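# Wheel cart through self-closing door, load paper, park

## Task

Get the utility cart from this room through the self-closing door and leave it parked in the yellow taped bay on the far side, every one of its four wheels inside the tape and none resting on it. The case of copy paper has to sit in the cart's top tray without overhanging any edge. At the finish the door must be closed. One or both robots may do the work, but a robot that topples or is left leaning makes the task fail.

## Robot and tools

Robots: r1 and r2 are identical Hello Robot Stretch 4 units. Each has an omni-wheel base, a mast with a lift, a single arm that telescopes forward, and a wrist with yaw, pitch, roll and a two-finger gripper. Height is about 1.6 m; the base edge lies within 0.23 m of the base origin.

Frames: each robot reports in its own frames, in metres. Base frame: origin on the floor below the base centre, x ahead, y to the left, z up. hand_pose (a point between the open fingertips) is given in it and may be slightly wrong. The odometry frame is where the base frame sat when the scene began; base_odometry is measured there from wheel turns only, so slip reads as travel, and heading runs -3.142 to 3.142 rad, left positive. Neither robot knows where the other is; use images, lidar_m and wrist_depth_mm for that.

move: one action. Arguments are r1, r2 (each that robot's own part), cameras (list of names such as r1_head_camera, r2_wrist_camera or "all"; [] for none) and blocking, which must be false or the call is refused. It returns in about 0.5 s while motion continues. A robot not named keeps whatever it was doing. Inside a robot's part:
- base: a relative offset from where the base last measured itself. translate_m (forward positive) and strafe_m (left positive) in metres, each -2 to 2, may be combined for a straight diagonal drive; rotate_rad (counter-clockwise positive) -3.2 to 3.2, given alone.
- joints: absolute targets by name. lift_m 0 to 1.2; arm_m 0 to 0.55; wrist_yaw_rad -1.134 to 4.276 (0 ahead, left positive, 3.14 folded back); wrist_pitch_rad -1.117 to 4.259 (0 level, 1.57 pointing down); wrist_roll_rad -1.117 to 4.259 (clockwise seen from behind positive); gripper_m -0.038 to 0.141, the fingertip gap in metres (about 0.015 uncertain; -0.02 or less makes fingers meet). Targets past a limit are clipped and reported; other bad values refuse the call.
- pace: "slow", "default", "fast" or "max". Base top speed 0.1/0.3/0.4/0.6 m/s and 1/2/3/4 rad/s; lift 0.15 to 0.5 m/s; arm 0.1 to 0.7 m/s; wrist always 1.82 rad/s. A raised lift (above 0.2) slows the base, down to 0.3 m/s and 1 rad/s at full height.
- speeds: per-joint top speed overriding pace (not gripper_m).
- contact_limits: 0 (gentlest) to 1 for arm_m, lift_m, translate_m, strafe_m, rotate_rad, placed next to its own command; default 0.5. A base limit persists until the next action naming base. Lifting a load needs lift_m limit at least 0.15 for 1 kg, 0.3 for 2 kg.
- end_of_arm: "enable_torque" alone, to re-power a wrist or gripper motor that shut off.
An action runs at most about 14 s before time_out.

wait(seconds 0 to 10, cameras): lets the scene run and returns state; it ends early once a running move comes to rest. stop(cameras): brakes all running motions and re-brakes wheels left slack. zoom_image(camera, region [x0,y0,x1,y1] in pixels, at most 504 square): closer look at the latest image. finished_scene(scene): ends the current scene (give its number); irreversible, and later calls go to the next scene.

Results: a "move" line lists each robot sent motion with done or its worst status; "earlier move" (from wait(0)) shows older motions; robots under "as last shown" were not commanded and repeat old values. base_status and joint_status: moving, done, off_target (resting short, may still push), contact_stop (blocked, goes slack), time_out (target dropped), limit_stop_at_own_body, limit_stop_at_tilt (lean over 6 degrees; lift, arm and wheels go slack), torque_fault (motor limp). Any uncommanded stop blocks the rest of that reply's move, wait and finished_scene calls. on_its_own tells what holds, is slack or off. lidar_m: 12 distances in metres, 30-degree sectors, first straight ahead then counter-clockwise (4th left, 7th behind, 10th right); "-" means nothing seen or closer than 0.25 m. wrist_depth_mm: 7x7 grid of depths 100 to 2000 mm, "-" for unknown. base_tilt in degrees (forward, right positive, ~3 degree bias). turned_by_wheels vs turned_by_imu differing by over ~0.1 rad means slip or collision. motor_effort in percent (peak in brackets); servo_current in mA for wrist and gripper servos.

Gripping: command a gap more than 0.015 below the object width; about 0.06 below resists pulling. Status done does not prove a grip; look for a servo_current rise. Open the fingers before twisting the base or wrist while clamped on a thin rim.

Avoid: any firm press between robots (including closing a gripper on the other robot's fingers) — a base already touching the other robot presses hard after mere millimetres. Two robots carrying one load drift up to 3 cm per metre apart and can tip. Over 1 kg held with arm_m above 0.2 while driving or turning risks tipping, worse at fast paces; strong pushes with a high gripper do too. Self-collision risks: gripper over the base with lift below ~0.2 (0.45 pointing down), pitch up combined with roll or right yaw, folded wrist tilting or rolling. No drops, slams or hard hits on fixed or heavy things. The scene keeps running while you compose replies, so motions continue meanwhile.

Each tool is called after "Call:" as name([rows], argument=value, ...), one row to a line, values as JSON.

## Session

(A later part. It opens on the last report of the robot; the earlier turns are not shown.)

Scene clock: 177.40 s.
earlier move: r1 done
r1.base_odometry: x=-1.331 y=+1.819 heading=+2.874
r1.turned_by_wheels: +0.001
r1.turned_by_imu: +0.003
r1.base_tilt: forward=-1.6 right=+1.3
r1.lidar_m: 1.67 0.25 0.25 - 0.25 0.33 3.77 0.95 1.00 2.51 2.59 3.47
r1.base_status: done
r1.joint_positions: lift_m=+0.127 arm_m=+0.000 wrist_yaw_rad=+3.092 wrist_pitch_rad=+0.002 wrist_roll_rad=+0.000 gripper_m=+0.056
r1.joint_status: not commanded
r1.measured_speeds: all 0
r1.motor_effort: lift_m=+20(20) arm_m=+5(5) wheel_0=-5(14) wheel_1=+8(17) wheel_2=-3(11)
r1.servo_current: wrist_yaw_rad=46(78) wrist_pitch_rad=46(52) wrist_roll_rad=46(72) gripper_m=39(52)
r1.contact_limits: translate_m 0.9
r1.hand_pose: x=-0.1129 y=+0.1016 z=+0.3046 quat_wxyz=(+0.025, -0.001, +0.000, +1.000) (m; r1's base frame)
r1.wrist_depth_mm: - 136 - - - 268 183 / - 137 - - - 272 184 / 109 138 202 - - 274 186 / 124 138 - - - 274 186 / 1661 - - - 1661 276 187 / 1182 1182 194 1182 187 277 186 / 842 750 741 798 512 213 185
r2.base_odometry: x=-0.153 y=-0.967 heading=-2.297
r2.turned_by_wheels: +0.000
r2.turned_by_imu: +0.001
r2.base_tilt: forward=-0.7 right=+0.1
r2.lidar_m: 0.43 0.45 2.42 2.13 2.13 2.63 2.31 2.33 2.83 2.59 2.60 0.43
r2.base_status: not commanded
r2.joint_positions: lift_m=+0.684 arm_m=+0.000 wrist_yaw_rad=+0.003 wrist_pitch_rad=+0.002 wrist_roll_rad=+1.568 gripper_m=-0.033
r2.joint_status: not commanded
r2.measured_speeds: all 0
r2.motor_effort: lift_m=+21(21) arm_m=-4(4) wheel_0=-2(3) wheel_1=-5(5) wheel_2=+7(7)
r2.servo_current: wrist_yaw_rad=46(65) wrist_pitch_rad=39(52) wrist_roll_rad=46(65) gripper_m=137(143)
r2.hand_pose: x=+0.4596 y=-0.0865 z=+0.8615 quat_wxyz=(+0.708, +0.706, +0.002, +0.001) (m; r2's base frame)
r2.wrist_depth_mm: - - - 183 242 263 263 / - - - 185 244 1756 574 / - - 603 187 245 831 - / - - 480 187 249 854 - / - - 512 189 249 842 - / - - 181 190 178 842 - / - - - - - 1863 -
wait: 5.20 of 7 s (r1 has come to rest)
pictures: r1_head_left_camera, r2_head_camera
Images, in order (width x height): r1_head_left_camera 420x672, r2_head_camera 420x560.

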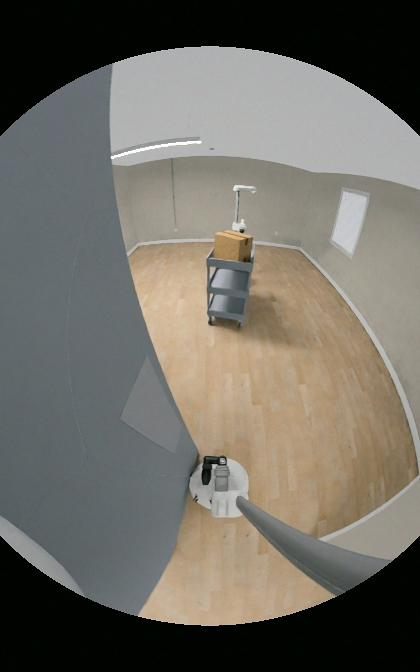

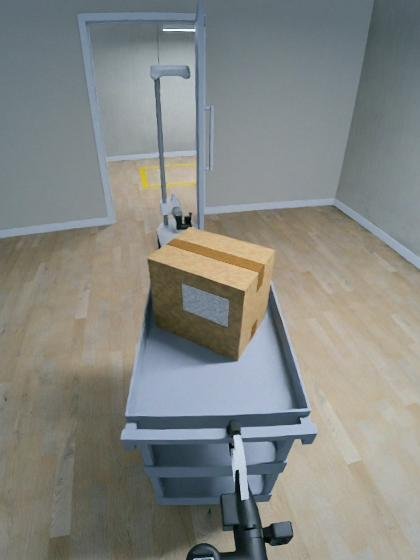

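Call:
move(blocking=false, r1={"base":{"translate_m":-0.26,"strafe_m":0.5},"pace":"slow","contact_limits":{"strafe_m":0.9}})

Call:
wait(seconds=8, cameras=["r2_head_camera","r2_head_left_camera","r1_head_left_camera"])

Scene clock: 184.67 s.
move: r1 moving
r1.base_odometry: x=-1.328 y=+1.807 heading=+2.873
r1.turned_by_wheels: +0.000
r1.turned_by_imu: -0.001
r1.base_tilt: forward=-1.6 right=+1.3
r1.lidar_m: 1.68 0.25 0.25 - 0.25 0.31 3.75 0.92 1.00 2.54 2.61 3.46
r1.base_status: translate_m moving; strafe_m moving
r1.joint_positions: lift_m=+0.127 arm_m=+0.000 wrist_yaw_rad=+3.092 wrist_pitch_rad=+0.002 wrist_roll_rad=+0.000 gripper_m=+0.056
r1.joint_status: not commanded
r1.measured_speeds: translate_m=-0.022 strafe_m=+0.043 rotate_rad=+0.001 lift_m=+0.000 arm_m=+0.000 wrist_yaw_rad=+0.000 wrist_pitch_rad=+0.000 wrist_roll_rad=+0.000
r1.motor_effort: lift_m=+20(20) arm_m=+5(5) wheel_0=-15(15) wheel_1=+8(11) wheel_2=+2(4)
r1.servo_current: wrist_yaw_rad=65(65) wrist_pitch_rad=46(52) wrist_roll_rad=46(65) gripper_m=39(46)
r1.contact_limits: strafe_m 0.9
r1.hand_pose: x=-0.1129 y=+0.1016 z=+0.3046 quat_wxyz=(+0.025, -0.001, +0.000, +1.000) (m; r1's base frame)
r1.wrist_depth_mm: - 137 - - - 263 179 / - 137 - - - 266 181 / 109 137 202 - - 294 182 / 123 138 - - - 270 183 / 1661 - - - 1661 270 182 / 1160 1205 194 1182 187 268 183 / 854 759 759 809 488 210 183
r2: as last shown
r2.turned_by_imu: +0.000
r2.lidar_m: 0.41 0.43 2.39 2.10 2.11 2.63 2.33 2.31 2.82 2.59 2.60 0.45
r2.motor_effort: lift_m=+21(21) arm_m=-4(4) wheel_0=-2(2) wheel_1=-4(5) wheel_2=+7(7)
r2.servo_current: wrist_yaw_rad=39(59) wrist_pitch_rad=39(46) wrist_roll_rad=39(52) gripper_m=137(143)
r2.wrist_depth_mm: - - - 183 241 265 264 / - - - 185 243 1708 569 / - - 609 186 246 842 - / - - 484 187 247 854 - / - - 512 189 249 854 - / - - 182 190 177 842 - / - - - - - 1863 -
pictures: none

Scene clock: 192.67 s.
earlier move: r1 contact_stop
r1.base_odometry: x=-1.245 y=+1.622 heading=+2.840
r1.turned_by_wheels: -0.034
r1.turned_by_imu: -0.089
r1.base_tilt: forward=-1.6 right=+1.3
r1.lidar_m: 1.81 0.30 0.25 - 0.25 0.25 0.54 3.62 0.98 1.66 2.67 3.39
r1.base_status: translate_m contact_stop; strafe_m contact_stop
r1.joint_positions: lift_m=+0.127 arm_m=+0.000 wrist_yaw_rad=+3.092 wrist_pitch_rad=+0.002 wrist_roll_rad=+0.000 gripper_m=+0.056
r1.joint_status: not commanded
r1.measured_speeds: translate_m=+0.001 strafe_m=-0.022 rotate_rad=-0.004 lift_m=+0.000 arm_m=+0.000 wrist_yaw_rad=+0.000 wrist_pitch_rad=+0.000 wrist_roll_rad=+0.000
r1.on_its_own: the wheels are slack since a contact_stop
r1.motor_effort: lift_m=+20(20) arm_m=+4(5) wheel_0=+0(32) wheel_1=+0(29) wheel_2=-1(17)
r1.servo_current: wrist_yaw_rad=46(72) wrist_pitch_rad=52(52) wrist_roll_rad=39(72) gripper_m=39(52)
r1.contact_limits: strafe_m 0.9
r1.hand_pose: x=-0.1129 y=+0.1016 z=+0.3046 quat_wxyz=(+0.025, -0.001, +0.000, +1.000) (m; r1's base frame)
r1.wrist_depth_mm: 135 138 - - 297 202 - / - 138 - - 301 194 - / 114 138 231 - 303 196 - / 132 148 - - 304 196 - / 1983 - - 1661 304 197 163 / 1229 1205 194 683 191 198 162 / 842 759 759 153 283 178 -
r2.base_odometry: x=-0.153 y=-0.967 heading=-2.297
r2.turned_by_wheels: +0.000
r2.turned_by_imu: +0.001
r2.base_tilt: forward=-0.7 right=+0.0
r2.lidar_m: 0.41 0.43 2.41 2.16 2.15 2.59 2.32 2.33 2.85 2.56 2.60 0.42
r2.base_status: not commanded
r2.joint_positions: lift_m=+0.684 arm_m=+0.000 wrist_yaw_rad=+0.003 wrist_pitch_rad=+0.002 wrist_roll_rad=+1.568 gripper_m=-0.033
r2.joint_status: not commanded
r2.measured_speeds: all 0
r2.motor_effort: lift_m=+21(21) arm_m=-4(4) wheel_0=-2(3) wheel_1=-5(5) wheel_2=+7(7)
r2.servo_current: wrist_yaw_rad=46(65) wrist_pitch_rad=39(52) wrist_roll_rad=52(65) gripper_m=137(150)
r2.hand_pose: x=+0.4596 y=-0.0865 z=+0.8615 quat_wxyz=(+0.708, +0.706, +0.002, +0.001) (m; r2's base frame)
r2.wrist_depth_mm: - - - 183 242 264 263 / - - - 185 244 1708 574 / - - 609 186 246 831 - / - - 484 188 247 854 - / - - 517 189 250 854 - / - - 182 190 178 842 - / - - - - - 1863 -
wait: 8.00 s; no rest
pictures: r1_head_left_camera, r2_head_camera, r2_head_left_camera
Images, in order (width x height): r1_head_left_camera 420x672, r2_head_camera 420x560, r2_head_left_camera 420x672.

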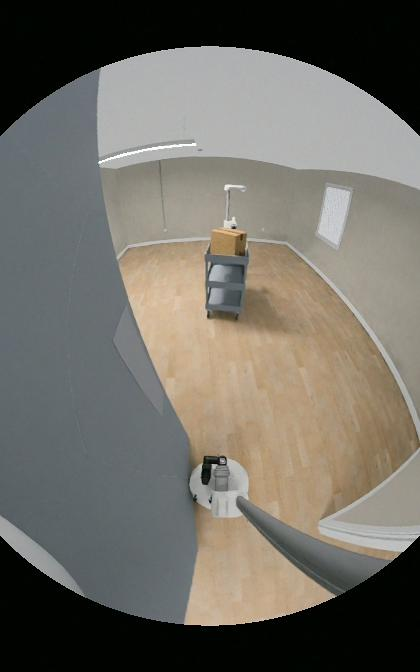

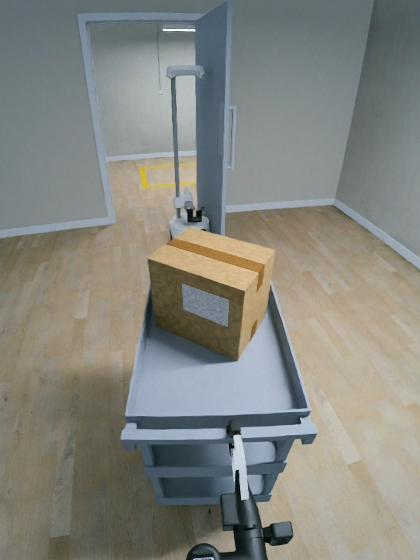

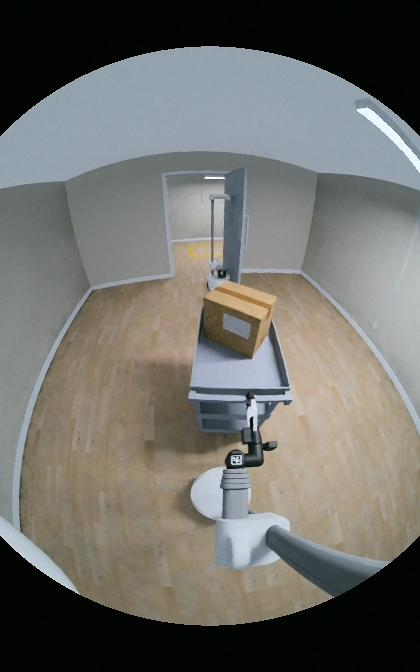

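Call:
move(blocking=false, r1={"base":{"strafe_m":0.005},"pace":"slow","contact_limits":{"strafe_m":0.9}}, r2={"base":{"rotate_rad":0.25},"pace":"slow"})

Call:
wait(seconds=1)

Call:
wait(seconds=2, cameras=["r2_head_camera","r2_wrist_camera","r1_head_camera"])

Scene clock: 217.93 s.
earlier move: r1 contact_stop
move: r1 moving; r2 moving
r1.base_odometry: x=-0.359 y=+1.959 heading=+2.208
r1.turned_by_wheels: -0.631
r1.turned_by_imu: -0.644
r1.base_tilt: forward=-1.6 right=+1.3
r1.lidar_m: 0.25 0.25 0.25 0.25 0.42 2.57 3.08 2.73 2.75 2.44 2.15 0.27
r1.base_status: earlier translate_m contact_stop (by the wheels' count: -0.135 of -0.260); earlier strafe_m contact_stop (by the wheels' count: +0.054 of +0.500); strafe_m moving
r1.joint_positions: lift_m=+0.127 arm_m=+0.000 wrist_yaw_rad=+3.092 wrist_pitch_rad=+0.002 wrist_roll_rad=+0.000 gripper_m=+0.056
r1.joint_status: not commanded
r1.measured_speeds: all 0
r1.motor_effort: lift_m=+20(20) arm_m=+4(4) wheel_0=-15(15) wheel_1=+14(17) wheel_2=-8(13)
r1.servo_current: wrist_yaw_rad=39(59) wrist_pitch_rad=52(52) wrist_roll_rad=39(52) gripper_m=39(46)
r1.contact_limits: strafe_m 0.9
r1.hand_pose: x=-0.1129 y=+0.1016 z=+0.3046 quat_wxyz=(+0.025, -0.001, +0.000, +1.000) (m; r1's base frame)
r1.wrist_depth_mm: - 137 - - - - - / - 137 - - - - - / 109 137 202 - - - - / 122 138 - - - - - / 1708 1921 - - - - - / 1205 1336 194 1182 188 1160 1138 / 798 750 759 788 788 788 809
r2.base_odometry: x=-0.153 y=-0.967 heading=-2.173
r2.turned_by_wheels: +0.124
r2.turned_by_imu: +0.124
r2.base_tilt: forward=-0.7 right=+0.0
r2.lidar_m: 0.42 0.47 2.30 2.14 2.19 2.48 2.32 2.39 2.75 2.57 2.63 0.43
r2.base_status: rotate_rad moving
r2.joint_positions: lift_m=+0.684 arm_m=+0.000 wrist_yaw_rad=-0.009 wrist_pitch_rad=+0.002 wrist_roll_rad=+1.568 gripper_m=-0.033
r2.joint_status: not commanded
r2.measured_speeds: translate_m=-0.001 strafe_m=-0.001 rotate_rad=+0.496 lift_m=+0.000 arm_m=+0.000 wrist_yaw_rad=+0.000 wrist_pitch_rad=+0.000 wrist_roll_rad=+0.000
r2.motor_effort: lift_m=+21(21) arm_m=-4(4) wheel_0=-13(15) wheel_1=-8(9) wheel_2=-14(15)
r2.servo_current: wrist_yaw_rad=46(65) wrist_pitch_rad=39(46) wrist_roll_rad=46(59) gripper_m=137(143)
r2.hand_pose: x=+0.4585 y=-0.0900 z=+0.8615 quat_wxyz=(+0.708, +0.706, -0.003, -0.004) (m; r2's base frame)
r2.wrist_depth_mm: - - - 168 224 1756 1160 / - - - 173 229 798 - / - - 521 177 235 - - / - - 477 179 240 842 - / - - 549 185 245 878 - / - - 182 187 177 - - / - - - - - 1618 -
pictures: none

Scene clock: 218.13 s.
earlier move: r1 done; r2 moving
r1.base_odometry: x=-0.359 y=+1.959 heading=+2.208
r1.turned_by_wheels: +0.000
r1.turned_by_imu: +0.000
r1.base_tilt: forward=-1.6 right=+1.3
r1.lidar_m: 0.25 0.25 0.25 0.25 0.41 2.59 3.08 2.72 2.73 2.43 2.13 0.28
r1.base_status: done
r1.joint_positions: lift_m=+0.127 arm_m=+0.000 wrist_yaw_rad=+3.092 wrist_pitch_rad=+0.002 wrist_roll_rad=+0.000 gripper_m=+0.056
r1.joint_status: not commanded
r1.measured_speeds: all 0
r1.motor_effort: lift_m=+20(20) arm_m=+4(4) wheel_0=-14(15) wheel_1=+14(17) wheel_2=-7(13)
r1.servo_current: wrist_yaw_rad=65(65) wrist_pitch_rad=46(52) wrist_roll_rad=52(59) gripper_m=46(46)
r1.contact_limits: strafe_m 0.9
r1.hand_pose: x=-0.1129 y=+0.1016 z=+0.3046 quat_wxyz=(+0.025, -0.001, +0.000, +1.000) (m; r1's base frame)
r1.wrist_depth_mm: - 137 - - - - - / - 137 - - - - - / 109 138 202 - - - - / 122 138 - - - - - / 1708 1921 - - - - - / 1182 1308 195 1205 187 1160 1138 / 798 759 750 809 788 778 820
r2.base_odometry: x=-0.153 y=-0.967 heading=-2.092
r2.turned_by_wheels: +0.081
r2.turned_by_imu: +0.079
r2.base_tilt: forward=-0.7 right=+0.0
r2.lidar_m: 0.44 0.53 2.25 2.12 2.25 2.41 2.31 2.43 2.69 2.58 2.68 0.40
r2.base_status: rotate_rad moving
r2.joint_positions: lift_m=+0.684 arm_m=+0.000 wrist_yaw_rad=-0.003 wrist_pitch_rad=+0.002 wrist_roll_rad=+1.568 gripper_m=-0.033
r2.joint_status: not commanded
r2.measured_speeds: translate_m=-0.001 strafe_m=+0.001 rotate_rad=+0.310 lift_m=+0.000 arm_m=+0.000 wrist_yaw_rad=+0.031 wrist_pitch_rad=+0.000 wrist_roll_rad=+0.000
r2.motor_effort: lift_m=+21(21) arm_m=-4(4) wheel_0=-5(15) wheel_1=-4(9) wheel_2=-6(15)
r2.servo_current: wrist_yaw_rad=52(65) wrist_pitch_rad=46(46) wrist_roll_rad=59(59) gripper_m=130(143)
r2.hand_pose: x=+0.4590 y=-0.0884 z=+0.8615 quat_wxyz=(+0.708, +0.706, -0.001, -0.002) (m; r2's base frame)
r2.wrist_depth_mm: - - - 138 193 - - / - - 496 147 204 778 - / - 462 449 153 214 - - / - - 517 165 225 - - / - - 634 173 239 - - / - - 183 183 177 1618 - / - - - - - 1576 484
wait: 0.20 of 1 s (r1 has come to rest)
pictures: none

Scene clock: 218.73 s.
earlier move: r2 done
r1.base_odometry: x=-0.359 y=+1.959 heading=+2.208
r1.turned_by_wheels: +0.000
r1.turned_by_imu: +0.000
r1.base_tilt: forward=-1.6 right=+1.3
r1.lidar_m: 0.25 0.25 0.25 0.25 0.40 2.55 3.09 2.75 2.75 2.43 2.14 0.27
r1.base_status: done
r1.joint_positions: lift_m=+0.127 arm_m=+0.000 wrist_yaw_rad=+3.092 wrist_pitch_rad=+0.002 wrist_roll_rad=+0.000 gripper_m=+0.056
r1.joint_status: not commanded
r1.measured_speeds: all 0
r1.motor_effort: lift_m=+20(20) arm_m=+4(4) wheel_0=-14(15) wheel_1=+13(17) wheel_2=-7(13)
r1.servo_current: wrist_yaw_rad=39(65) wrist_pitch_rad=39(52) wrist_roll_rad=52(65) gripper_m=39(46)
r1.contact_limits: strafe_m 0.9
r1.hand_pose: x=-0.1129 y=+0.1016 z=+0.3046 quat_wxyz=(+0.025, -0.001, +0.000, +1.000) (m; r1's base frame)
r1.wrist_depth_mm: - 137 - - - - - / - 137 - - - - - / 109 138 202 - - - - / 122 138 - - - - - / 1708 1983 - - - - - / 1205 1308 194 1182 188 1182 1118 / 798 750 759 788 788 778 809
r2.base_odometry: x=-0.153 y=-0.967 heading=-2.048
r2.turned_by_wheels: +0.044
r2.turned_by_imu: +0.043
r2.base_tilt: forward=-0.7 right=+0.0
r2.lidar_m: 0.43 0.51 2.19 2.11 2.27 2.38 2.32 2.48 2.63 2.59 2.74 0.37
r2.base_status: done
r2.joint_positions: lift_m=+0.684 arm_m=+0.000 wrist_yaw_rad=+0.000 wrist_pitch_rad=+0.002 wrist_roll_rad=+1.568 gripper_m=-0.033
r2.joint_status: not commanded
r2.measured_speeds: all 0
r2.motor_effort: lift_m=+21(21) arm_m=-4(4) wheel_0=-3(15) wheel_1=-4(9) wheel_2=-3(15)
r2.servo_current: wrist_yaw_rad=46(65) wrist_pitch_rad=33(46) wrist_roll_rad=59(59) gripper_m=117(143)
r2.hand_pose: x=+0.4593 y=-0.0875 z=+0.8615 quat_wxyz=(+0.708, +0.706, +0.000, -0.001) (m; r2's base frame)
r2.wrist_depth_mm: - - 492 113 170 - - / - 455 430 121 179 - - / - 455 439 129 192 - - / - - 544 139 207 - - / - - - 151 224 - - / - - 183 167 178 1708 521 / - - - - - 1618 462
wait: 0.60 of 2 s (r2 has come to rest)
pictures: r1_head_camera, r2_head_camera, r2_wrist_camera
Images, in order (width x height): r1_head_camera 420x560, r2_head_camera 420x560, r2_wrist_camera 616x392.

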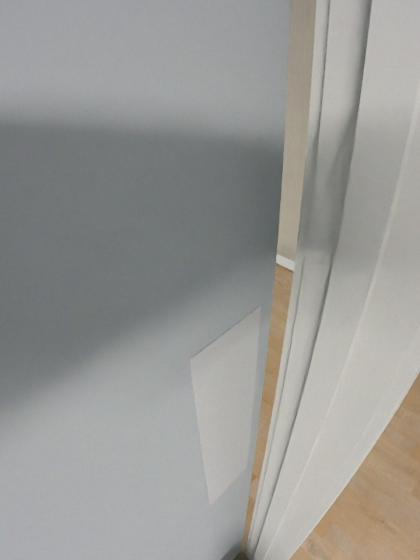

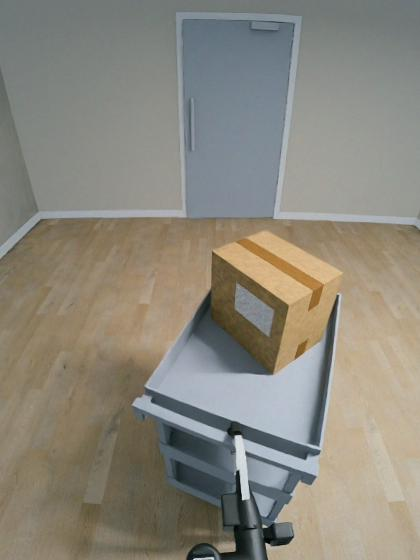

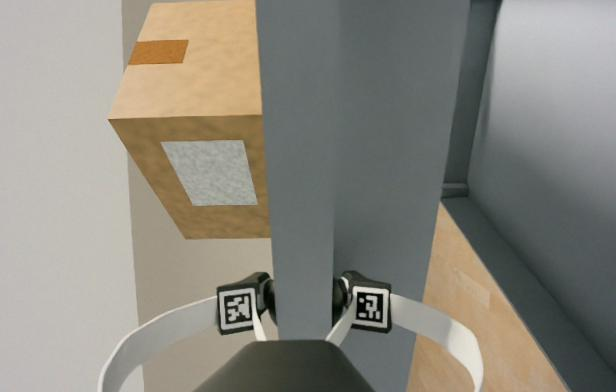

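Call:
move(blocking=false, r2={"base":{"strafe_m":-0.15},"pace":"slow"}, r1={"base":{"translate_m":-0.15},"pace":"slow"})

Call:
wait(seconds=3)

Call:
wait(seconds=1, cameras=["r2_head_camera","r2_wrist_camera","r1_head_left_camera"])

Scene clock: 232.73 s.
move: r1 moving; r2 moving
r1.base_odometry: x=-0.351 y=+1.949 heading=+2.208
r1.turned_by_wheels: -0.001
r1.turned_by_imu: -0.001
r1.base_tilt: forward=-1.6 right=+1.3
r1.lidar_m: 0.25 0.25 0.25 0.25 0.40 2.57 3.08 2.73 2.73 2.41 2.15 0.28
r1.base_status: translate_m moving
r1.joint_positions: lift_m=+0.127 arm_m=+0.000 wrist_yaw_rad=+3.092 wrist_pitch_rad=+0.002 wrist_roll_rad=+0.000 gripper_m=+0.056
r1.joint_status: not commanded
r1.measured_speeds: translate_m=-0.049 strafe_m=+0.000 rotate_rad=+0.004 lift_m=+0.000 arm_m=+0.000 wrist_yaw_rad=+0.000 wrist_pitch_rad=+0.000 wrist_roll_rad=+0.000
r1.motor_effort: lift_m=+20(20) arm_m=+4(4) wheel_0=-10(15) wheel_1=-1(14) wheel_2=+2(6)
r1.servo_current: wrist_yaw_rad=39(65) wrist_pitch_rad=39(52) wrist_roll_rad=46(59) gripper_m=46(46)
r1.hand_pose: x=-0.1129 y=+0.1016 z=+0.3046 quat_wxyz=(+0.025, -0.001, +0.000, +1.000) (m; r1's base frame)
r1.wrist_depth_mm: - 137 - - - - - / - 137 - - - - - / 109 137 202 - - - - / 122 138 - - - - - / 1708 - - - - - - / 1205 1205 194 1160 187 1160 1118 / 798 750 750 798 788 778 820
r2.base_odometry: x=-0.166 y=-0.960 heading=-2.048
r2.turned_by_wheels: +0.001
r2.turned_by_imu: +0.001
r2.base_tilt: forward=-0.7 right=+0.0
r2.lidar_m: 0.41 0.53 2.22 2.17 2.29 2.39 2.32 2.42 2.63 2.57 2.74 0.38
r2.base_status: strafe_m moving
r2.joint_positions: lift_m=+0.684 arm_m=+0.000 wrist_yaw_rad=+0.001 wrist_pitch_rad=+0.003 wrist_roll_rad=+1.568 gripper_m=-0.034
r2.joint_status: not commanded
r2.measured_speeds: translate_m=-0.001 strafe_m=-0.055 rotate_rad=+0.004 lift_m=+0.000 arm_m=+0.000 wrist_yaw_rad=+0.000 wrist_pitch_rad=+0.012 wrist_roll_rad=+0.000
r2.motor_effort: lift_m=+21(21) arm_m=-4(4) wheel_0=+9(12) wheel_1=-6(8) wheel_2=+0(3)
r2.servo_current: wrist_yaw_rad=33(59) wrist_pitch_rad=39(46) wrist_roll_rad=39(65) gripper_m=104(124)
r2.hand_pose: x=+0.4594 y=-0.0870 z=+0.8612 quat_wxyz=(+0.708, +0.706, +0.001, +0.000) (m; r2's base frame)
r2.wrist_depth_mm: - - 500 110 164 - - / - 445 436 119 176 - - / - 442 430 126 189 - - / - - 530 135 203 - - / - - - 148 217 - - / - - 186 159 178 1576 - / - - - - - 1576 473
pictures: none

Scene clock: 234.87 s.
earlier move: r1 moving; r2 done
r1.base_odometry: x=-0.270 y=+1.838 heading=+2.208
r1.turned_by_wheels: +0.001
r1.turned_by_imu: +0.001
r1.base_tilt: forward=-1.6 right=+1.3
r1.lidar_m: 0.30 0.25 0.25 0.31 0.58 2.49 2.94 2.64 2.65 2.55 2.24 0.40
r1.base_status: translate_m moving
r1.joint_positions: lift_m=+0.127 arm_m=+0.000 wrist_yaw_rad=+3.092 wrist_pitch_rad=+0.002 wrist_roll_rad=+0.000 gripper_m=+0.056
r1.joint_status: not commanded
r1.measured_speeds: all 0
r1.motor_effort: lift_m=+20(20) arm_m=+4(4) wheel_0=-3(15) wheel_1=-1(14) wheel_2=+3(7)
r1.servo_current: wrist_yaw_rad=52(78) wrist_pitch_rad=46(52) wrist_roll_rad=52(65) gripper_m=39(46)
r1.hand_pose: x=-0.1129 y=+0.1016 z=+0.3046 quat_wxyz=(+0.025, -0.001, +0.000, +1.000) (m; r1's base frame)
r1.wrist_depth_mm: - 137 - - - - - / - 137 - - - - - / 109 138 204 - - - - / 123 138 - - - - - / 1921 - - - - - - / 1205 1205 193 1229 187 1160 1160 / 798 759 759 809 798 768 809
r2.base_odometry: x=-0.286 y=-0.898 heading=-2.048
r2.turned_by_wheels: +0.000
r2.turned_by_imu: +0.000
r2.base_tilt: forward=-0.7 right=+0.0
r2.lidar_m: 0.40 0.44 2.37 2.29 2.41 2.39 2.31 2.49 2.50 2.44 2.60 0.40
r2.base_status: done
r2.joint_positions: lift_m=+0.684 arm_m=+0.000 wrist_yaw_rad=+0.003 wrist_pitch_rad=+0.003 wrist_roll_rad=+1.568 gripper_m=-0.034
r2.joint_status: not commanded
r2.measured_speeds: all 0
r2.motor_effort: lift_m=+21(21) arm_m=-4(4) wheel_0=+7(14) wheel_1=-4(9) wheel_2=+0(3)
r2.servo_current: wrist_yaw_rad=52(65) wrist_pitch_rad=46(46) wrist_roll_rad=46(65) gripper_m=104(124)
r2.hand_pose: x=+0.4596 y=-0.0866 z=+0.8610 quat_wxyz=(+0.708, +0.706, +0.002, +0.000) (m; r2's base frame)
r2.wrist_depth_mm: - - - 138 193 1537 1160 / - - 559 143 200 - - / - 504 466 148 208 - - / - 492 466 154 216 831 - / - - 549 159 225 - - / - - 185 167 178 - - / - - - - 242 1576 -
wait: 2.13 of 3 s (r2 has come to rest)
pictures: none

Scene clock: 235.03 s.
earlier move: r1 done
r1.base_odometry: x=-0.270 y=+1.838 heading=+2.208
r1.turned_by_wheels: +0.000
r1.turned_by_imu: +0.000
r1.base_tilt: forward=-1.5 right=+1.3
r1.lidar_m: 0.32 0.25 0.25 0.31 0.62 2.48 2.95 2.62 2.65 2.54 2.23 0.41
r1.base_status: done
r1.joint_positions: lift_m=+0.127 arm_m=+0.000 wrist_yaw_rad=+3.092 wrist_pitch_rad=+0.002 wrist_roll_rad=+0.000 gripper_m=+0.056
r1.joint_status: not commanded
r1.measured_speeds: all 0
r1.motor_effort: lift_m=+20(20) arm_m=+4(4) wheel_0=-3(15) wheel_1=-1(14) wheel_2=+3(7)
r1.servo_current: wrist_yaw_rad=39(78) wrist_pitch_rad=39(52) wrist_roll_rad=46(65) gripper_m=39(46)
r1.hand_pose: x=-0.1129 y=+0.1016 z=+0.3046 quat_wxyz=(+0.025, -0.001, +0.000, +1.000) (m; r1's base frame)
r1.wrist_depth_mm: - 137 - - - - - / - 137 - - - - - / 110 138 203 - - - - / 123 138 - - - - - / 1921 - - - - - - / 1205 1229 193 1205 189 1160 1098 / 798 750 759 798 788 768 809
r2.base_odometry: x=-0.286 y=-0.898 heading=-2.048
r2.turned_by_wheels: +0.000
r2.turned_by_imu: +0.000
r2.base_tilt: forward=-0.7 right=+0.1
r2.lidar_m: 0.39 0.45 2.36 2.28 2.46 2.40 2.33 2.48 2.50 2.43 2.58 0.40
r2.base_status: done
r2.joint_positions: lift_m=+0.684 arm_m=+0.000 wrist_yaw_rad=+0.003 wrist_pitch_rad=+0.003 wrist_roll_rad=+1.568 gripper_m=-0.034
r2.joint_status: not commanded
r2.measured_speeds: all 0
r2.motor_effort: lift_m=+21(21) arm_m=-4(4) wheel_0=+7(14) wheel_1=-4(9) wheel_2=+0(3)
r2.servo_current: wrist_yaw_rad=52(65) wrist_pitch_rad=46(46) wrist_roll_rad=46(65) gripper_m=104(124)
r2.hand_pose: x=+0.4596 y=-0.0866 z=+0.8610 quat_wxyz=(+0.708, +0.706, +0.002, +0.000) (m; r2's base frame)
r2.wrist_depth_mm: - - - 138 193 1537 1138 / - - 559 143 201 - - / - 500 462 148 208 - - / - 492 462 154 216 831 - / - - 549 159 224 - - / - - 185 167 178 - - / - - - - 243 1618 -
wait: 0.17 of 1 s (r1 has come to rest)
pictures: r1_head_left_camera, r2_head_camera, r2_wrist_camera
Images, in order (width x height): r1_head_left_camera 420x672, r2_head_camera 420x560, r2_wrist_camera 616x392.

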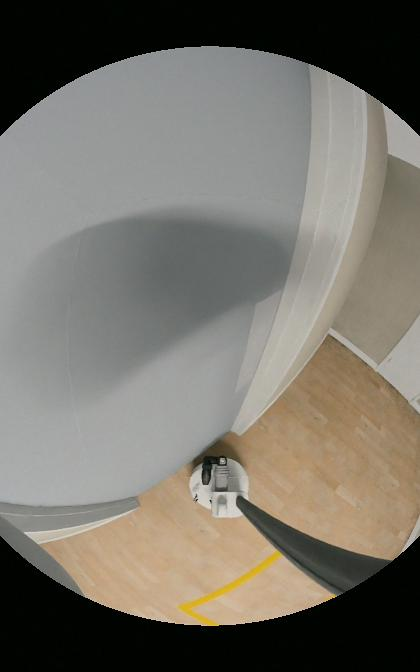

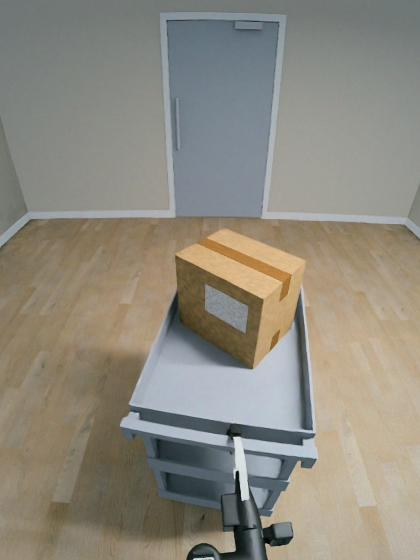

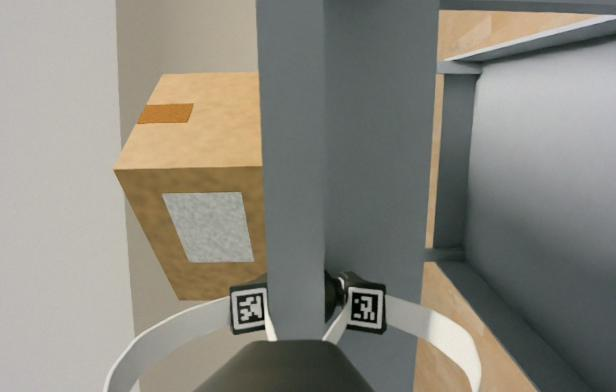

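Call:
move(blocking=false, r1={"base":{"rotate_rad":0.66}}, r2={"base":{"strafe_m":-0.17},"pace":"slow"})

Call:
wait(seconds=1.5)

Call:
wait(seconds=2, cameras=["r2_head_camera","r1_head_left_camera","r1_head_camera"])

Scene clock: 243.57 s.
move: r1 moving; r2 moving
r1.base_odometry: x=-0.270 y=+1.838 heading=+2.460
r1.turned_by_wheels: +0.252
r1.turned_by_imu: +0.253
r1.base_tilt: forward=-1.6 right=+1.3
r1.lidar_m: 0.25 0.25 0.27 0.38 0.82 2.61 2.71 2.61 2.76 2.31 0.70 0.35
r1.base_status: rotate_rad moving
r1.joint_positions: lift_m=+0.127 arm_m=+0.000 wrist_yaw_rad=+3.092 wrist_pitch_rad=+0.002 wrist_roll_rad=+0.000 gripper_m=+0.056
r1.joint_status: not commanded
r1.measured_speeds: translate_m=-0.001 strafe_m=+0.000 rotate_rad=+0.980 lift_m=+0.000 arm_m=+0.000 wrist_yaw_rad=+0.000 wrist_pitch_rad=+0.000 wrist_roll_rad=+0.000
r1.motor_effort: lift_m=+20(20) arm_m=+4(4) wheel_0=-6(10) wheel_1=-7(8) wheel_2=-6(7)
r1.servo_current: wrist_yaw_rad=46(72) wrist_pitch_rad=46(52) wrist_roll_rad=46(65) gripper_m=46(46)
r1.hand_pose: x=-0.1129 y=+0.1016 z=+0.3046 quat_wxyz=(+0.025, -0.001, +0.000, +1.000) (m; r1's base frame)
r1.wrist_depth_mm: - 137 - - - - - / - 137 - - - - - / 110 138 209 - - - - / 124 138 - - - - - / 1756 - - - - - - / 1182 1205 194 1205 187 1160 1138 / 798 750 759 798 798 768 809
r2.base_odometry: x=-0.299 y=-0.891 heading=-2.048
r2.turned_by_wheels: +0.000
r2.turned_by_imu: +0.001
r2.base_tilt: forward=-0.7 right=+0.1
r2.lidar_m: 0.41 0.45 2.40 2.32 2.47 2.40 2.32 2.46 2.49 2.42 2.57 0.42
r2.base_status: strafe_m moving
r2.joint_positions: lift_m=+0.684 arm_m=+0.000 wrist_yaw_rad=+0.003 wrist_pitch_rad=+0.003 wrist_roll_rad=+1.568 gripper_m=-0.034
r2.joint_status: not commanded
r2.measured_speeds: translate_m=+0.000 strafe_m=-0.056 rotate_rad=-0.001 lift_m=+0.000 arm_m=+0.000 wrist_yaw_rad=+0.000 wrist_pitch_rad=+0.000 wrist_roll_rad=+0.000
r2.motor_effort: lift_m=+21(21) arm_m=-4(4) wheel_0=+13(13) wheel_1=-8(8) wheel_2=-1(1)
r2.servo_current: wrist_yaw_rad=39(59) wrist_pitch_rad=39(46) wrist_roll_rad=52(52) gripper_m=104(117)
r2.hand_pose: x=+0.4596 y=-0.0866 z=+0.8610 quat_wxyz=(+0.708, +0.706, +0.002, +0.000) (m; r2's base frame)
r2.wrist_depth_mm: - - - 139 195 1499 1138 / - - 580 144 202 - - / - 512 473 149 208 - - / - 484 466 155 216 831 - / - - 539 161 224 - - / - - 186 167 178 - - / - - - - 242 1618 -
pictures: none

Scene clock: 244.50 s.
earlier move: r1 done; r2 moving
r1.base_odometry: x=-0.270 y=+1.838 heading=+2.868
r1.turned_by_wheels: +0.408
r1.turned_by_imu: +0.410
r1.base_tilt: forward=-1.5 right=+1.3
r1.lidar_m: 0.25 0.26 0.35 0.63 2.50 2.79 2.62 2.68 2.40 1.16 0.41 0.29
r1.base_status: done
r1.joint_positions: lift_m=+0.127 arm_m=+0.000 wrist_yaw_rad=+3.092 wrist_pitch_rad=+0.002 wrist_roll_rad=+0.000 gripper_m=+0.056
r1.joint_status: not commanded
r1.measured_speeds: all 0
r1.motor_effort: lift_m=+20(20) arm_m=+4(4) wheel_0=-3(10) wheel_1=-1(8) wheel_2=-2(7)
r1.servo_current: wrist_yaw_rad=59(72) wrist_pitch_rad=39(52) wrist_roll_rad=52(65) gripper_m=46(52)
r1.hand_pose: x=-0.1129 y=+0.1016 z=+0.3046 quat_wxyz=(+0.025, -0.001, +0.000, +1.000) (m; r1's base frame)
r1.wrist_depth_mm: - 137 - - - - - / - 137 - - - - - / 110 138 211 - - - - / 124 139 - - - - - / 1661 - - - - - - / 1182 1182 193 1160 187 1255 1042 / 854 750 750 798 788 778 798
r2.base_odometry: x=-0.375 y=-0.852 heading=-2.048
r2.turned_by_wheels: +0.000
r2.turned_by_imu: +0.000
r2.base_tilt: forward=-0.7 right=+0.1
r2.lidar_m: 0.40 0.45 2.47 2.38 2.54 2.39 2.33 2.48 2.42 2.34 2.48 0.42
r2.base_status: strafe_m moving
r2.joint_positions: lift_m=+0.684 arm_m=+0.000 wrist_yaw_rad=+0.003 wrist_pitch_rad=+0.003 wrist_roll_rad=+1.568 gripper_m=-0.034
r2.joint_status: not commanded
r2.measured_speeds: translate_m=+0.000 strafe_m=-0.101 rotate_rad=+0.002 lift_m=+0.000 arm_m=+0.000 wrist_yaw_rad=+0.000 wrist_pitch_rad=+0.000 wrist_roll_rad=+0.000
r2.motor_effort: lift_m=+21(21) arm_m=-4(4) wheel_0=+8(13) wheel_1=-4(8) wheel_2=+0(1)
r2.servo_current: wrist_yaw_rad=33(59) wrist_pitch_rad=46(46) wrist_roll_rad=46(59) gripper_m=104(117)
r2.hand_pose: x=+0.4596 y=-0.0866 z=+0.8610 quat_wxyz=(+0.708, +0.706, +0.002, +0.000) (m; r2's base frame)
r2.wrist_depth_mm: - - - 155 213 229 1098 / - - - 157 216 1537 - / - - 549 160 220 809 - / - 484 462 162 224 831 - / - - 496 166 228 831 - / - - 184 168 178 - - / - - - - 234 559 -
wait: 0.93 of 1.5 s (r1 has come to rest)
pictures: none

Scene clock: 245.90 s.
earlier move: r2 done
r1.base_odometry: x=-0.270 y=+1.838 heading=+2.868
r1.turned_by_wheels: +0.000
r1.turned_by_imu: +0.000
r1.base_tilt: forward=-1.6 right=+1.3
r1.lidar_m: 0.25 0.25 0.34 0.62 2.52 2.79 2.62 2.69 2.39 1.17 0.40 0.26
r1.base_status: done
r1.joint_positions: lift_m=+0.127 arm_m=+0.000 wrist_yaw_rad=+3.092 wrist_pitch_rad=+0.002 wrist_roll_rad=+0.000 gripper_m=+0.056
r1.joint_status: not commanded
r1.measured_speeds: all 0
r1.motor_effort: lift_m=+20(20) arm_m=+4(4) wheel_0=-3(10) wheel_1=-1(8) wheel_2=-2(7)
r1.servo_current: wrist_yaw_rad=46(72) wrist_pitch_rad=46(52) wrist_roll_rad=39(65) gripper_m=39(52)
r1.hand_pose: x=-0.1129 y=+0.1016 z=+0.3046 quat_wxyz=(+0.025, -0.001, +0.000, +1.000) (m; r1's base frame)
r1.wrist_depth_mm: - 137 - - - - - / - 137 - - - - - / 110 138 211 - - - - / 124 139 - - - - - / 1708 - - - - - - / 1182 1182 193 1205 187 1255 1025 / 854 750 759 809 788 778 820
r2.base_odometry: x=-0.437 y=-0.820 heading=-2.048
r2.turned_by_wheels: +0.000
r2.turned_by_imu: +0.000
r2.base_tilt: forward=-0.7 right=+0.1
r2.lidar_m: 0.39 0.41 2.53 2.47 2.61 2.39 2.34 2.48 2.31 2.26 2.41 0.44
r2.base_status: done
r2.joint_positions: lift_m=+0.684 arm_m=+0.000 wrist_yaw_rad=+0.003 wrist_pitch_rad=+0.003 wrist_roll_rad=+1.568 gripper_m=-0.034
r2.joint_status: not commanded
r2.measured_speeds: all 0
r2.motor_effort: lift_m=+21(21) arm_m=-4(4) wheel_0=+5(13) wheel_1=-2(8) wheel_2=+0(1)
r2.servo_current: wrist_yaw_rad=39(59) wrist_pitch_rad=39(46) wrist_roll_rad=52(59) gripper_m=104(117)
r2.hand_pose: x=+0.4596 y=-0.0866 z=+0.8610 quat_wxyz=(+0.708, +0.706, +0.002, +0.000) (m; r2's base frame)
r2.wrist_depth_mm: - - - 170 230 237 237 / - - - 229 230 1708 1160 / - - - 169 230 809 - / - - 496 169 229 831 - / - 484 469 169 229 831 - / - - 185 169 178 820 - / - - 574 - 229 - -
wait: 1.40 of 2 s (r2 has come to rest)
pictures: r1_head_camera, r1_head_left_camera, r2_head_camera
Images, in order (width x height): r1_head_camera 420x560, r1_head_left_camera 420x672, r2_head_camera 420x560.

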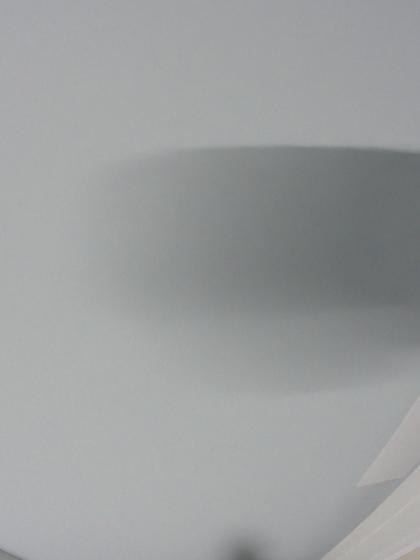

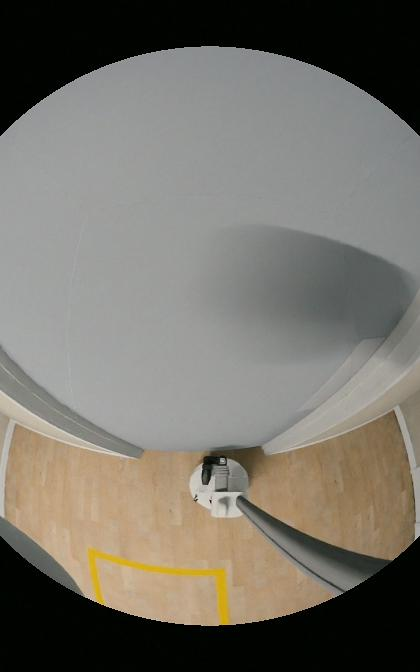

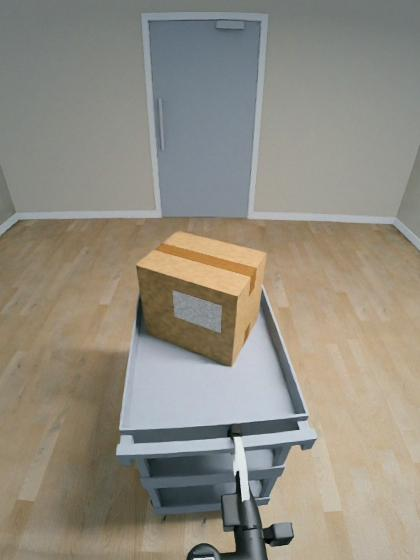

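Call:
move(blocking=false, r1={"base":{"translate_m":0.6},"pace":"slow","contact_limits":{"translate_m":0.9}})

Call:
wait(seconds=8)

Call:
move(blocking=false, r1={"base":{"translate_m":0.32,"strafe_m":0.32},"pace":"slow","contact_limits":{"translate_m":0.9}})

Call:
wait(seconds=7, cameras=["r2_head_camera","r1_head_left_camera"])

Scene clock: 257.23 s.
move: r1 moving
r1.base_odometry: x=-0.282 y=+1.842 heading=+2.868
r1.turned_by_wheels: +0.000
r1.turned_by_imu: +0.000
r1.base_tilt: forward=-1.6 right=+1.3
r1.lidar_m: 0.25 0.25 0.34 0.63 2.52 2.83 2.63 2.68 2.42 1.09 0.39 0.26
r1.base_status: translate_m moving
r1.joint_positions: lift_m=+0.127 arm_m=+0.000 wrist_yaw_rad=+3.092 wrist_pitch_rad=+0.002 wrist_roll_rad=+0.000 gripper_m=+0.056
r1.joint_status: not commanded
r1.measured_speeds: translate_m=+0.048 strafe_m=+0.000 rotate_rad=+0.001 lift_m=+0.000 arm_m=+0.000 wrist_yaw_rad=+0.000 wrist_pitch_rad=+0.000 wrist_roll_rad=+0.000
r1.motor_effort: lift_m=+20(20) arm_m=+4(4) wheel_0=+2(5) wheel_1=+3(5) wheel_2=-6(6)
r1.servo_current: wrist_yaw_rad=52(59) wrist_pitch_rad=46(52) wrist_roll_rad=46(65) gripper_m=39(46)
r1.contact_limits: translate_m 0.9
r1.hand_pose: x=-0.1129 y=+0.1016 z=+0.3046 quat_wxyz=(+0.025, -0.001, +0.000, +1.000) (m; r1's base frame)
r1.wrist_depth_mm: - 137 - - - - - / - 137 - - - - - / 110 138 211 - - - - / 124 139 - - - - - / 1708 - - - - - - / 1182 1182 193 1182 187 1255 1025 / 842 750 750 798 778 788 798
r2: as last shown
r2.lidar_m: 0.39 0.39 2.53 2.46 2.62 2.41 2.33 2.46 2.34 2.27 2.42 0.43
r2.motor_effort: lift_m=+21(21) arm_m=-4(4) wheel_0=+5(5) wheel_1=-2(3) wheel_2=+0(0)
r2.servo_current: wrist_yaw_rad=46(59) wrist_pitch_rad=46(46) wrist_roll_rad=52(59) gripper_m=111(111)
r2.wrist_depth_mm: - - - 169 230 237 237 / - - - 229 229 1661 1160 / - - - 169 230 798 - / - - 496 168 229 831 - / - 484 469 169 229 820 - / - - 185 169 178 820 - / - - 574 - 229 - -
pictures: none

Scene clock: 264.03 s.
earlier move: r1 done
r1.base_odometry: x=-0.847 y=+2.000 heading=+2.869
r1.turned_by_wheels: +0.001
r1.turned_by_imu: +0.005
r1.base_tilt: forward=-1.6 right=+1.3
r1.lidar_m: 0.25 0.25 0.25 0.25 0.37 3.34 3.22 3.27 0.44 0.81 2.23 2.88
r1.base_status: done
r1.joint_positions: lift_m=+0.127 arm_m=+0.000 wrist_yaw_rad=+3.092 wrist_pitch_rad=+0.002 wrist_roll_rad=+0.000 gripper_m=+0.056
r1.joint_status: not commanded
r1.measured_speeds: all 0
r1.motor_effort: lift_m=+20(20) arm_m=+5(11) wheel_0=+7(20) wheel_1=+13(17) wheel_2=-9(22)
r1.servo_current: wrist_yaw_rad=46(91) wrist_pitch_rad=39(52) wrist_roll_rad=46(65) gripper_m=46(52)
r1.contact_limits: translate_m 0.9
r1.hand_pose: x=-0.1129 y=+0.1015 z=+0.3046 quat_wxyz=(+0.025, -0.001, +0.000, +1.000) (m; r1's base frame)
r1.wrist_depth_mm: - 137 - - - - - / - 137 - - - - - / 109 137 203 - - - - / 123 138 - - - - - / 1708 1983 - - - - - / 1182 1182 194 1205 187 1160 1160 / 854 741 759 820 788 768 820
r2.base_odometry: x=-0.437 y=-0.820 heading=-2.048
r2.turned_by_wheels: +0.000
r2.turned_by_imu: +0.001
r2.base_tilt: forward=-0.7 right=+0.1
r2.lidar_m: 0.38 0.41 2.53 2.44 2.62 2.42 2.33 2.50 2.34 2.26 2.40 0.43
r2.base_status: not commanded
r2.joint_positions: lift_m=+0.684 arm_m=+0.000 wrist_yaw_rad=+0.003 wrist_pitch_rad=+0.003 wrist_roll_rad=+1.568 gripper_m=-0.034
r2.joint_status: not commanded
r2.measured_speeds: all 0
r2.motor_effort: lift_m=+21(21) arm_m=-4(4) wheel_0=+5(6) wheel_1=-2(3) wheel_2=+0(1)
r2.servo_current: wrist_yaw_rad=52(65) wrist_pitch_rad=39(52) wrist_roll_rad=52(65) gripper_m=104(111)
r2.hand_pose: x=+0.4596 y=-0.0866 z=+0.8610 quat_wxyz=(+0.708, +0.706, +0.002, +0.000) (m; r2's base frame)
r2.wrist_depth_mm: - - - 170 230 237 237 / - - - 229 230 1661 1160 / - - - 169 229 809 - / - - 496 169 229 831 - / - 480 469 168 229 842 - / - - 185 168 178 820 - / - - 569 - 228 - -
wait: 6.80 of 8 s (r1 has come to rest)
pictures: none

Scene clock: 264.53 s.
move: r1 moving
r1.base_odometry: x=-0.858 y=+1.994 heading=+2.868
r1.turned_by_wheels: +0.000
r1.turned_by_imu: +0.000
r1.base_tilt: forward=-1.6 right=+1.3
r1.lidar_m: 0.25 0.25 0.26 0.25 0.39 3.28 3.23 3.29 0.44 0.85 2.25 2.86
r1.base_status: translate_m moving; strafe_m moving
r1.joint_positions: lift_m=+0.127 arm_m=+0.000 wrist_yaw_rad=+3.092 wrist_pitch_rad=+0.002 wrist_roll_rad=+0.000 gripper_m=+0.056
r1.joint_status: not commanded
r1.measured_speeds: translate_m=+0.035 strafe_m=+0.035 rotate_rad=+0.000 lift_m=+0.000 arm_m=+0.000 wrist_yaw_rad=+0.000 wrist_pitch_rad=+0.000 wrist_roll_rad=+0.000
r1.motor_effort: lift_m=+20(20) arm_m=+5(5) wheel_0=-12(12) wheel_1=+14(20) wheel_2=-11(13)
r1.servo_current: wrist_yaw_rad=39(65) wrist_pitch_rad=46(46) wrist_roll_rad=46(52) gripper_m=39(52)
r1.contact_limits: translate_m 0.9
r1.hand_pose: x=-0.1129 y=+0.1015 z=+0.3046 quat_wxyz=(+0.025, -0.001, +0.000, +1.000) (m; r1's base frame)
r1.wrist_depth_mm: - 137 - - - - - / - 137 - - - - - / 110 138 204 - - - - / 123 138 - - - - - / 1708 1983 - - - - - / 1205 1182 193 1182 188 1160 1138 / 854 759 759 798 798 778 809
r2: as last shown
r2.turned_by_imu: +0.000
r2.base_tilt: forward=-0.6 right=+0.0
r2.lidar_m: 0.37 0.40 2.55 2.46 2.59 2.41 2.33 2.48 2.34 2.27 2.43 0.41
r2.motor_effort: lift_m=+21(21) arm_m=-4(4) wheel_0=+5(5) wheel_1=-3(3) wheel_2=+0(0)
r2.servo_current: wrist_yaw_rad=52(52) wrist_pitch_rad=46(46) wrist_roll_rad=52(59) gripper_m=104(104)
r2.wrist_depth_mm: - - - 170 230 237 238 / - - - 229 230 1661 1138 / - - - 169 230 809 - / - - 496 169 229 842 - / - 484 466 169 228 842 - / - - 185 168 178 831 - / - - 569 - 228 - -
pictures: none

Scene clock: 269.80 s.
earlier move: r1 done
r1.base_odometry: x=-1.241 y=+1.779 heading=+2.869
r1.turned_by_wheels: +0.000
r1.turned_by_imu: +0.004
r1.base_tilt: forward=-1.6 right=+1.3
r1.lidar_m: 1.74 0.25 0.25 - 0.25 0.33 3.61 1.02 0.88 1.87 2.54 3.29
r1.base_status: done
r1.joint_positions: lift_m=+0.127 arm_m=+0.000 wrist_yaw_rad=+3.092 wrist_pitch_rad=+0.002 wrist_roll_rad=+0.000 gripper_m=+0.056
r1.joint_status: not commanded
r1.measured_speeds: all 0
r1.motor_effort: lift_m=+20(20) arm_m=+5(5) wheel_0=-6(15) wheel_1=+8(20) wheel_2=-3(13)
r1.servo_current: wrist_yaw_rad=46(72) wrist_pitch_rad=39(52) wrist_roll_rad=52(72) gripper_m=33(52)
r1.contact_limits: translate_m 0.9
r1.hand_pose: x=-0.1129 y=+0.1016 z=+0.3046 quat_wxyz=(+0.025, -0.001, +0.000, +1.000) (m; r1's base frame)
r1.wrist_depth_mm: - 137 - - - 264 180 / - 137 - - - 267 182 / 109 137 203 - - 296 183 / 123 138 - - - 271 183 / 1708 1983 - - 1661 272 184 / 1182 1205 193 1205 187 271 185 / 866 759 750 798 504 211 183
r2.base_odometry: x=-0.437 y=-0.820 heading=-2.048
r2.turned_by_wheels: +0.000
r2.turned_by_imu: +0.001
r2.base_tilt: forward=-0.6 right=+0.1
r2.lidar_m: 0.38 0.40 2.56 2.46 2.61 2.42 2.32 2.47 2.32 2.25 2.42 0.39
r2.base_status: not commanded
r2.joint_positions: lift_m=+0.684 arm_m=+0.000 wrist_yaw_rad=+0.003 wrist_pitch_rad=+0.003 wrist_roll_rad=+1.568 gripper_m=-0.034
r2.joint_status: not commanded
r2.measured_speeds: all 0
r2.motor_effort: lift_m=+21(21) arm_m=-4(4) wheel_0=+5(6) wheel_1=-3(3) wheel_2=+0(1)
r2.servo_current: wrist_yaw_rad=52(65) wrist_pitch_rad=39(52) wrist_roll_rad=46(59) gripper_m=111(111)
r2.hand_pose: x=+0.4596 y=-0.0866 z=+0.8610 quat_wxyz=(+0.708, +0.706, +0.002, +0.000) (m; r2's base frame)
r2.wrist_depth_mm: - - - 170 230 237 237 / - - - 229 229 1661 1160 / - - - 169 229 809 - / - - 500 168 229 842 - / - 488 469 168 229 820 - / - - 185 168 178 820 - / - - 574 - 229 - -
wait: 5.27 of 7 s (r1 has come to rest)
pictures: r1_head_left_camera, r2_head_camera
Images, in order (width x height): r1_head_left_camera 420x672, r2_head_camera 420x560.

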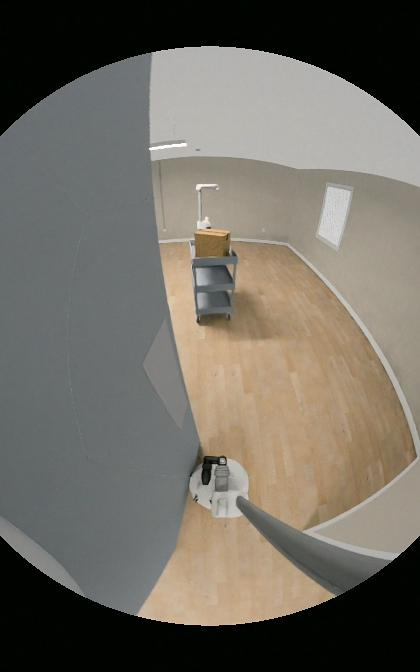

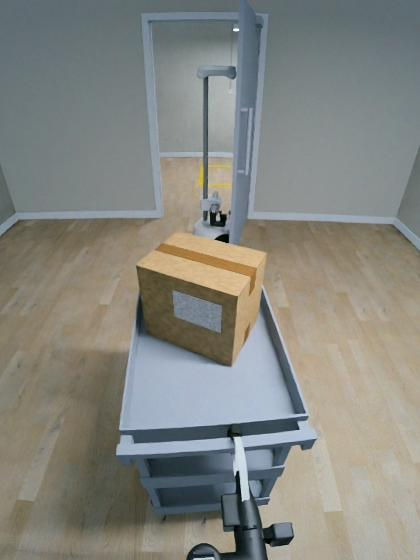

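Call:
move(blocking=false, r1={"base":{"translate_m":-0.06,"strafe_m":0.24},"pace":"slow","contact_limits":{"strafe_m":1.0}})

Call:
wait(seconds=6, cameras=["r2_head_camera","r1_head_left_camera"])

Call:
move(blocking=false, r1={"base":{"strafe_m":0.01},"pace":"slow","contact_limits":{"strafe_m":1.0}})

Scene clock: 276.93 s.
move: r1 moving
r1.base_odometry: x=-1.242 y=+1.766 heading=+2.868
r1.turned_by_wheels: +0.000
r1.turned_by_imu: -0.001
r1.base_tilt: forward=-1.6 right=+1.3
r1.lidar_m: 1.75 0.25 0.25 - 0.25 0.35 3.59 3.65 0.88 1.84 2.52 3.29
r1.base_status: translate_m moving; strafe_m moving
r1.joint_positions: lift_m=+0.127 arm_m=+0.000 wrist_yaw_rad=+3.092 wrist_pitch_rad=+0.002 wrist_roll_rad=+0.000 gripper_m=+0.056
r1.joint_status: not commanded
r1.measured_speeds: translate_m=-0.012 strafe_m=+0.049 rotate_rad=+0.001 lift_m=+0.000 arm_m=+0.000 wrist_yaw_rad=+0.000 wrist_pitch_rad=+0.000 wrist_roll_rad=+0.000
r1.motor_effort: lift_m=+20(20) arm_m=+5(5) wheel_0=-18(18) wheel_1=+10(12) wheel_2=+3(4)
r1.servo_current: wrist_yaw_rad=78(78) wrist_pitch_rad=46(46) wrist_roll_rad=33(52) gripper_m=33(46)
r1.contact_limits: strafe_m 1
r1.hand_pose: x=-0.1129 y=+0.1016 z=+0.3046 quat_wxyz=(+0.025, -0.001, +0.000, +1.000) (m; r1's base frame)
r1.wrist_depth_mm: - 137 - - - 255 176 / - 137 - - - 257 179 / 109 138 203 - - 262 179 / 123 138 - - - 263 180 / 1661 1921 - - 691 264 181 / 1205 1182 194 1205 188 262 180 / 842 750 750 798 469 220 180
r2: as last shown
r2.turned_by_imu: +0.000
r2.base_tilt: forward=-0.7 right=+0.1
r2.lidar_m: 0.37 0.40 2.54 2.45 2.59 2.43 2.35 2.51 2.32 2.26 2.42 0.42
r2.motor_effort: lift_m=+21(21) arm_m=-4(4) wheel_0=+5(5) wheel_1=-2(3) wheel_2=+0(0)
r2.servo_current: wrist_yaw_rad=39(72) wrist_pitch_rad=39(46) wrist_roll_rad=52(59) gripper_m=104(104)
r2.wrist_depth_mm: - - - 169 230 237 237 / - - - 229 229 1661 1138 / - - - 169 230 809 - / - - 496 168 230 831 - / - 484 466 169 229 831 - / - - 185 168 178 809 - / - - 574 - 228 - -
pictures: none

Scene clock: 280.13 s.
earlier move: r1 done
r1.base_odometry: x=-1.248 y=+1.532 heading=+2.869
r1.turned_by_wheels: +0.000
r1.turned_by_imu: +0.000
r1.base_tilt: forward=-1.6 right=+1.3
r1.lidar_m: 1.79 0.37 0.25 0.25 0.26 0.25 0.40 3.59 1.03 1.74 2.77 3.59
r1.base_status: done
r1.joint_positions: lift_m=+0.127 arm_m=+0.000 wrist_yaw_rad=+3.092 wrist_pitch_rad=+0.002 wrist_roll_rad=+0.000 gripper_m=+0.056
r1.joint_status: not commanded
r1.measured_speeds: all 0
r1.motor_effort: lift_m=+20(20) arm_m=+5(5) wheel_0=-9(19) wheel_1=+5(12) wheel_2=+4(7)
r1.servo_current: wrist_yaw_rad=39(78) wrist_pitch_rad=39(52) wrist_roll_rad=39(65) gripper_m=39(46)
r1.contact_limits: strafe_m 1
r1.hand_pose: x=-0.1129 y=+0.1016 z=+0.3046 quat_wxyz=(+0.025, -0.001, +0.000, +1.000) (m; r1's base frame)
r1.wrist_depth_mm: - 137 - 477 277 195 - / - 137 - 433 279 196 167 / 109 137 204 484 282 198 161 / 123 138 - 488 282 198 163 / 1661 1983 - 496 286 199 162 / 1205 1205 194 496 191 199 162 / 842 759 750 143 268 182 -
r2.base_odometry: x=-0.437 y=-0.820 heading=-2.048
r2.turned_by_wheels: +0.000
r2.turned_by_imu: +0.000
r2.base_tilt: forward=-0.7 right=+0.1
r2.lidar_m: 0.39 0.39 2.55 2.47 2.60 2.40 2.33 2.51 2.31 2.26 2.42 0.43
r2.base_status: not commanded
r2.joint_positions: lift_m=+0.684 arm_m=+0.000 wrist_yaw_rad=+0.003 wrist_pitch_rad=+0.003 wrist_roll_rad=+1.568 gripper_m=-0.034
r2.joint_status: not commanded
r2.measured_speeds: all 0
r2.motor_effort: lift_m=+21(21) arm_m=-3(4) wheel_0=+5(6) wheel_1=-3(3) wheel_2=+0(0)
r2.servo_current: wrist_yaw_rad=46(72) wrist_pitch_rad=46(52) wrist_roll_rad=39(65) gripper_m=98(111)
r2.hand_pose: x=+0.4596 y=-0.0866 z=+0.8610 quat_wxyz=(+0.708, +0.706, +0.002, +0.000) (m; r2's base frame)
r2.wrist_depth_mm: - - - 169 230 238 238 / - - - 229 230 1661 1182 / - - - 169 229 809 - / - - 496 169 229 831 - / - 484 466 169 229 820 - / - - 185 168 178 820 - / - - 574 - 228 - -
wait: 3.20 of 6 s (r1 has come to rest)
pictures: r1_head_left_camera, r2_head_camera
Images, in order (width x height): r1_head_left_camera 420x672, r2_head_camera 420x560.

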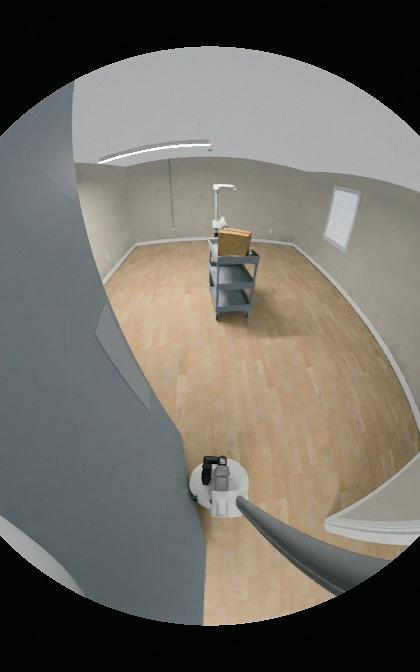

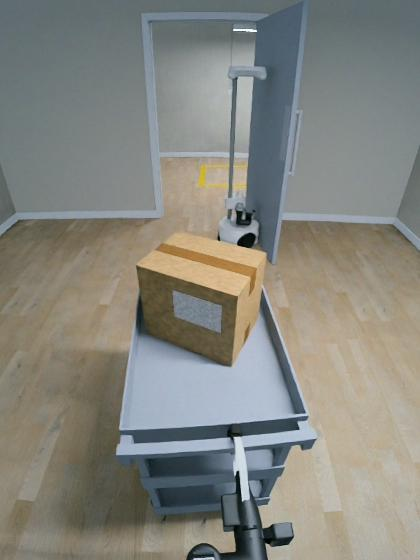

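Scene clock: 280.63 s.
move: r1 moving
r1.base_odometry: x=-1.251 y=+1.524 heading=+2.869
r1.turned_by_wheels: +0.000
r1.turned_by_imu: +0.001
r1.base_tilt: forward=-1.6 right=+1.3
r1.lidar_m: 1.77 0.39 0.25 0.25 0.25 0.25 0.41 3.61 1.05 1.73 2.77 3.60
r1.base_status: strafe_m moving
r1.joint_positions: lift_m=+0.127 arm_m=+0.000 wrist_yaw_rad=+3.092 wrist_pitch_rad=+0.002 wrist_roll_rad=+0.000 gripper_m=+0.056
r1.joint_status: not commanded
r1.measured_speeds: translate_m=+0.000 strafe_m=+0.011 rotate_rad=-0.002 lift_m=+0.000 arm_m=+0.000 wrist_yaw_rad=+0.000 wrist_pitch_rad=+0.000 wrist_roll_rad=+0.000
r1.motor_effort: lift_m=+20(20) arm_m=+5(5) wheel_0=-28(30) wheel_1=+28(30) wheel_2=+7(7)
r1.servo_current: wrist_yaw_rad=39(52) wrist_pitch_rad=46(52) wrist_roll_rad=46(59) gripper_m=39(46)
r1.contact_limits: strafe_m 1
r1.hand_pose: x=-0.1129 y=+0.1016 z=+0.3046 quat_wxyz=(+0.025, -0.001, +0.000, +1.000) (m; r1's base frame)
r1.wrist_depth_mm: - 137 - 424 274 195 - / - 137 - 427 276 196 166 / 110 138 219 430 278 197 162 / 124 139 - 480 282 198 161 / 1661 - - 480 281 198 162 / 1205 1205 193 484 190 198 162 / 854 750 759 143 266 181 -
r2: as last shown
r2.lidar_m: 0.40 0.41 2.56 2.46 2.61 2.39 2.33 2.50 2.33 2.27 2.41 0.41
r2.motor_effort: lift_m=+21(21) arm_m=-4(4) wheel_0=+5(5) wheel_1=-2(3) wheel_2=+0(0)
r2.servo_current: wrist_yaw_rad=39(59) wrist_pitch_rad=39(46) wrist_roll_rad=52(52) gripper_m=104(104)
r2.wrist_depth_mm: - - - 170 229 236 237 / - - - 230 230 1708 1160 / - - - 169 230 820 - / - - 496 169 230 820 - / - 488 469 169 229 831 - / - - 185 168 177 809 - / - - 574 - 229 - -
pictures: none


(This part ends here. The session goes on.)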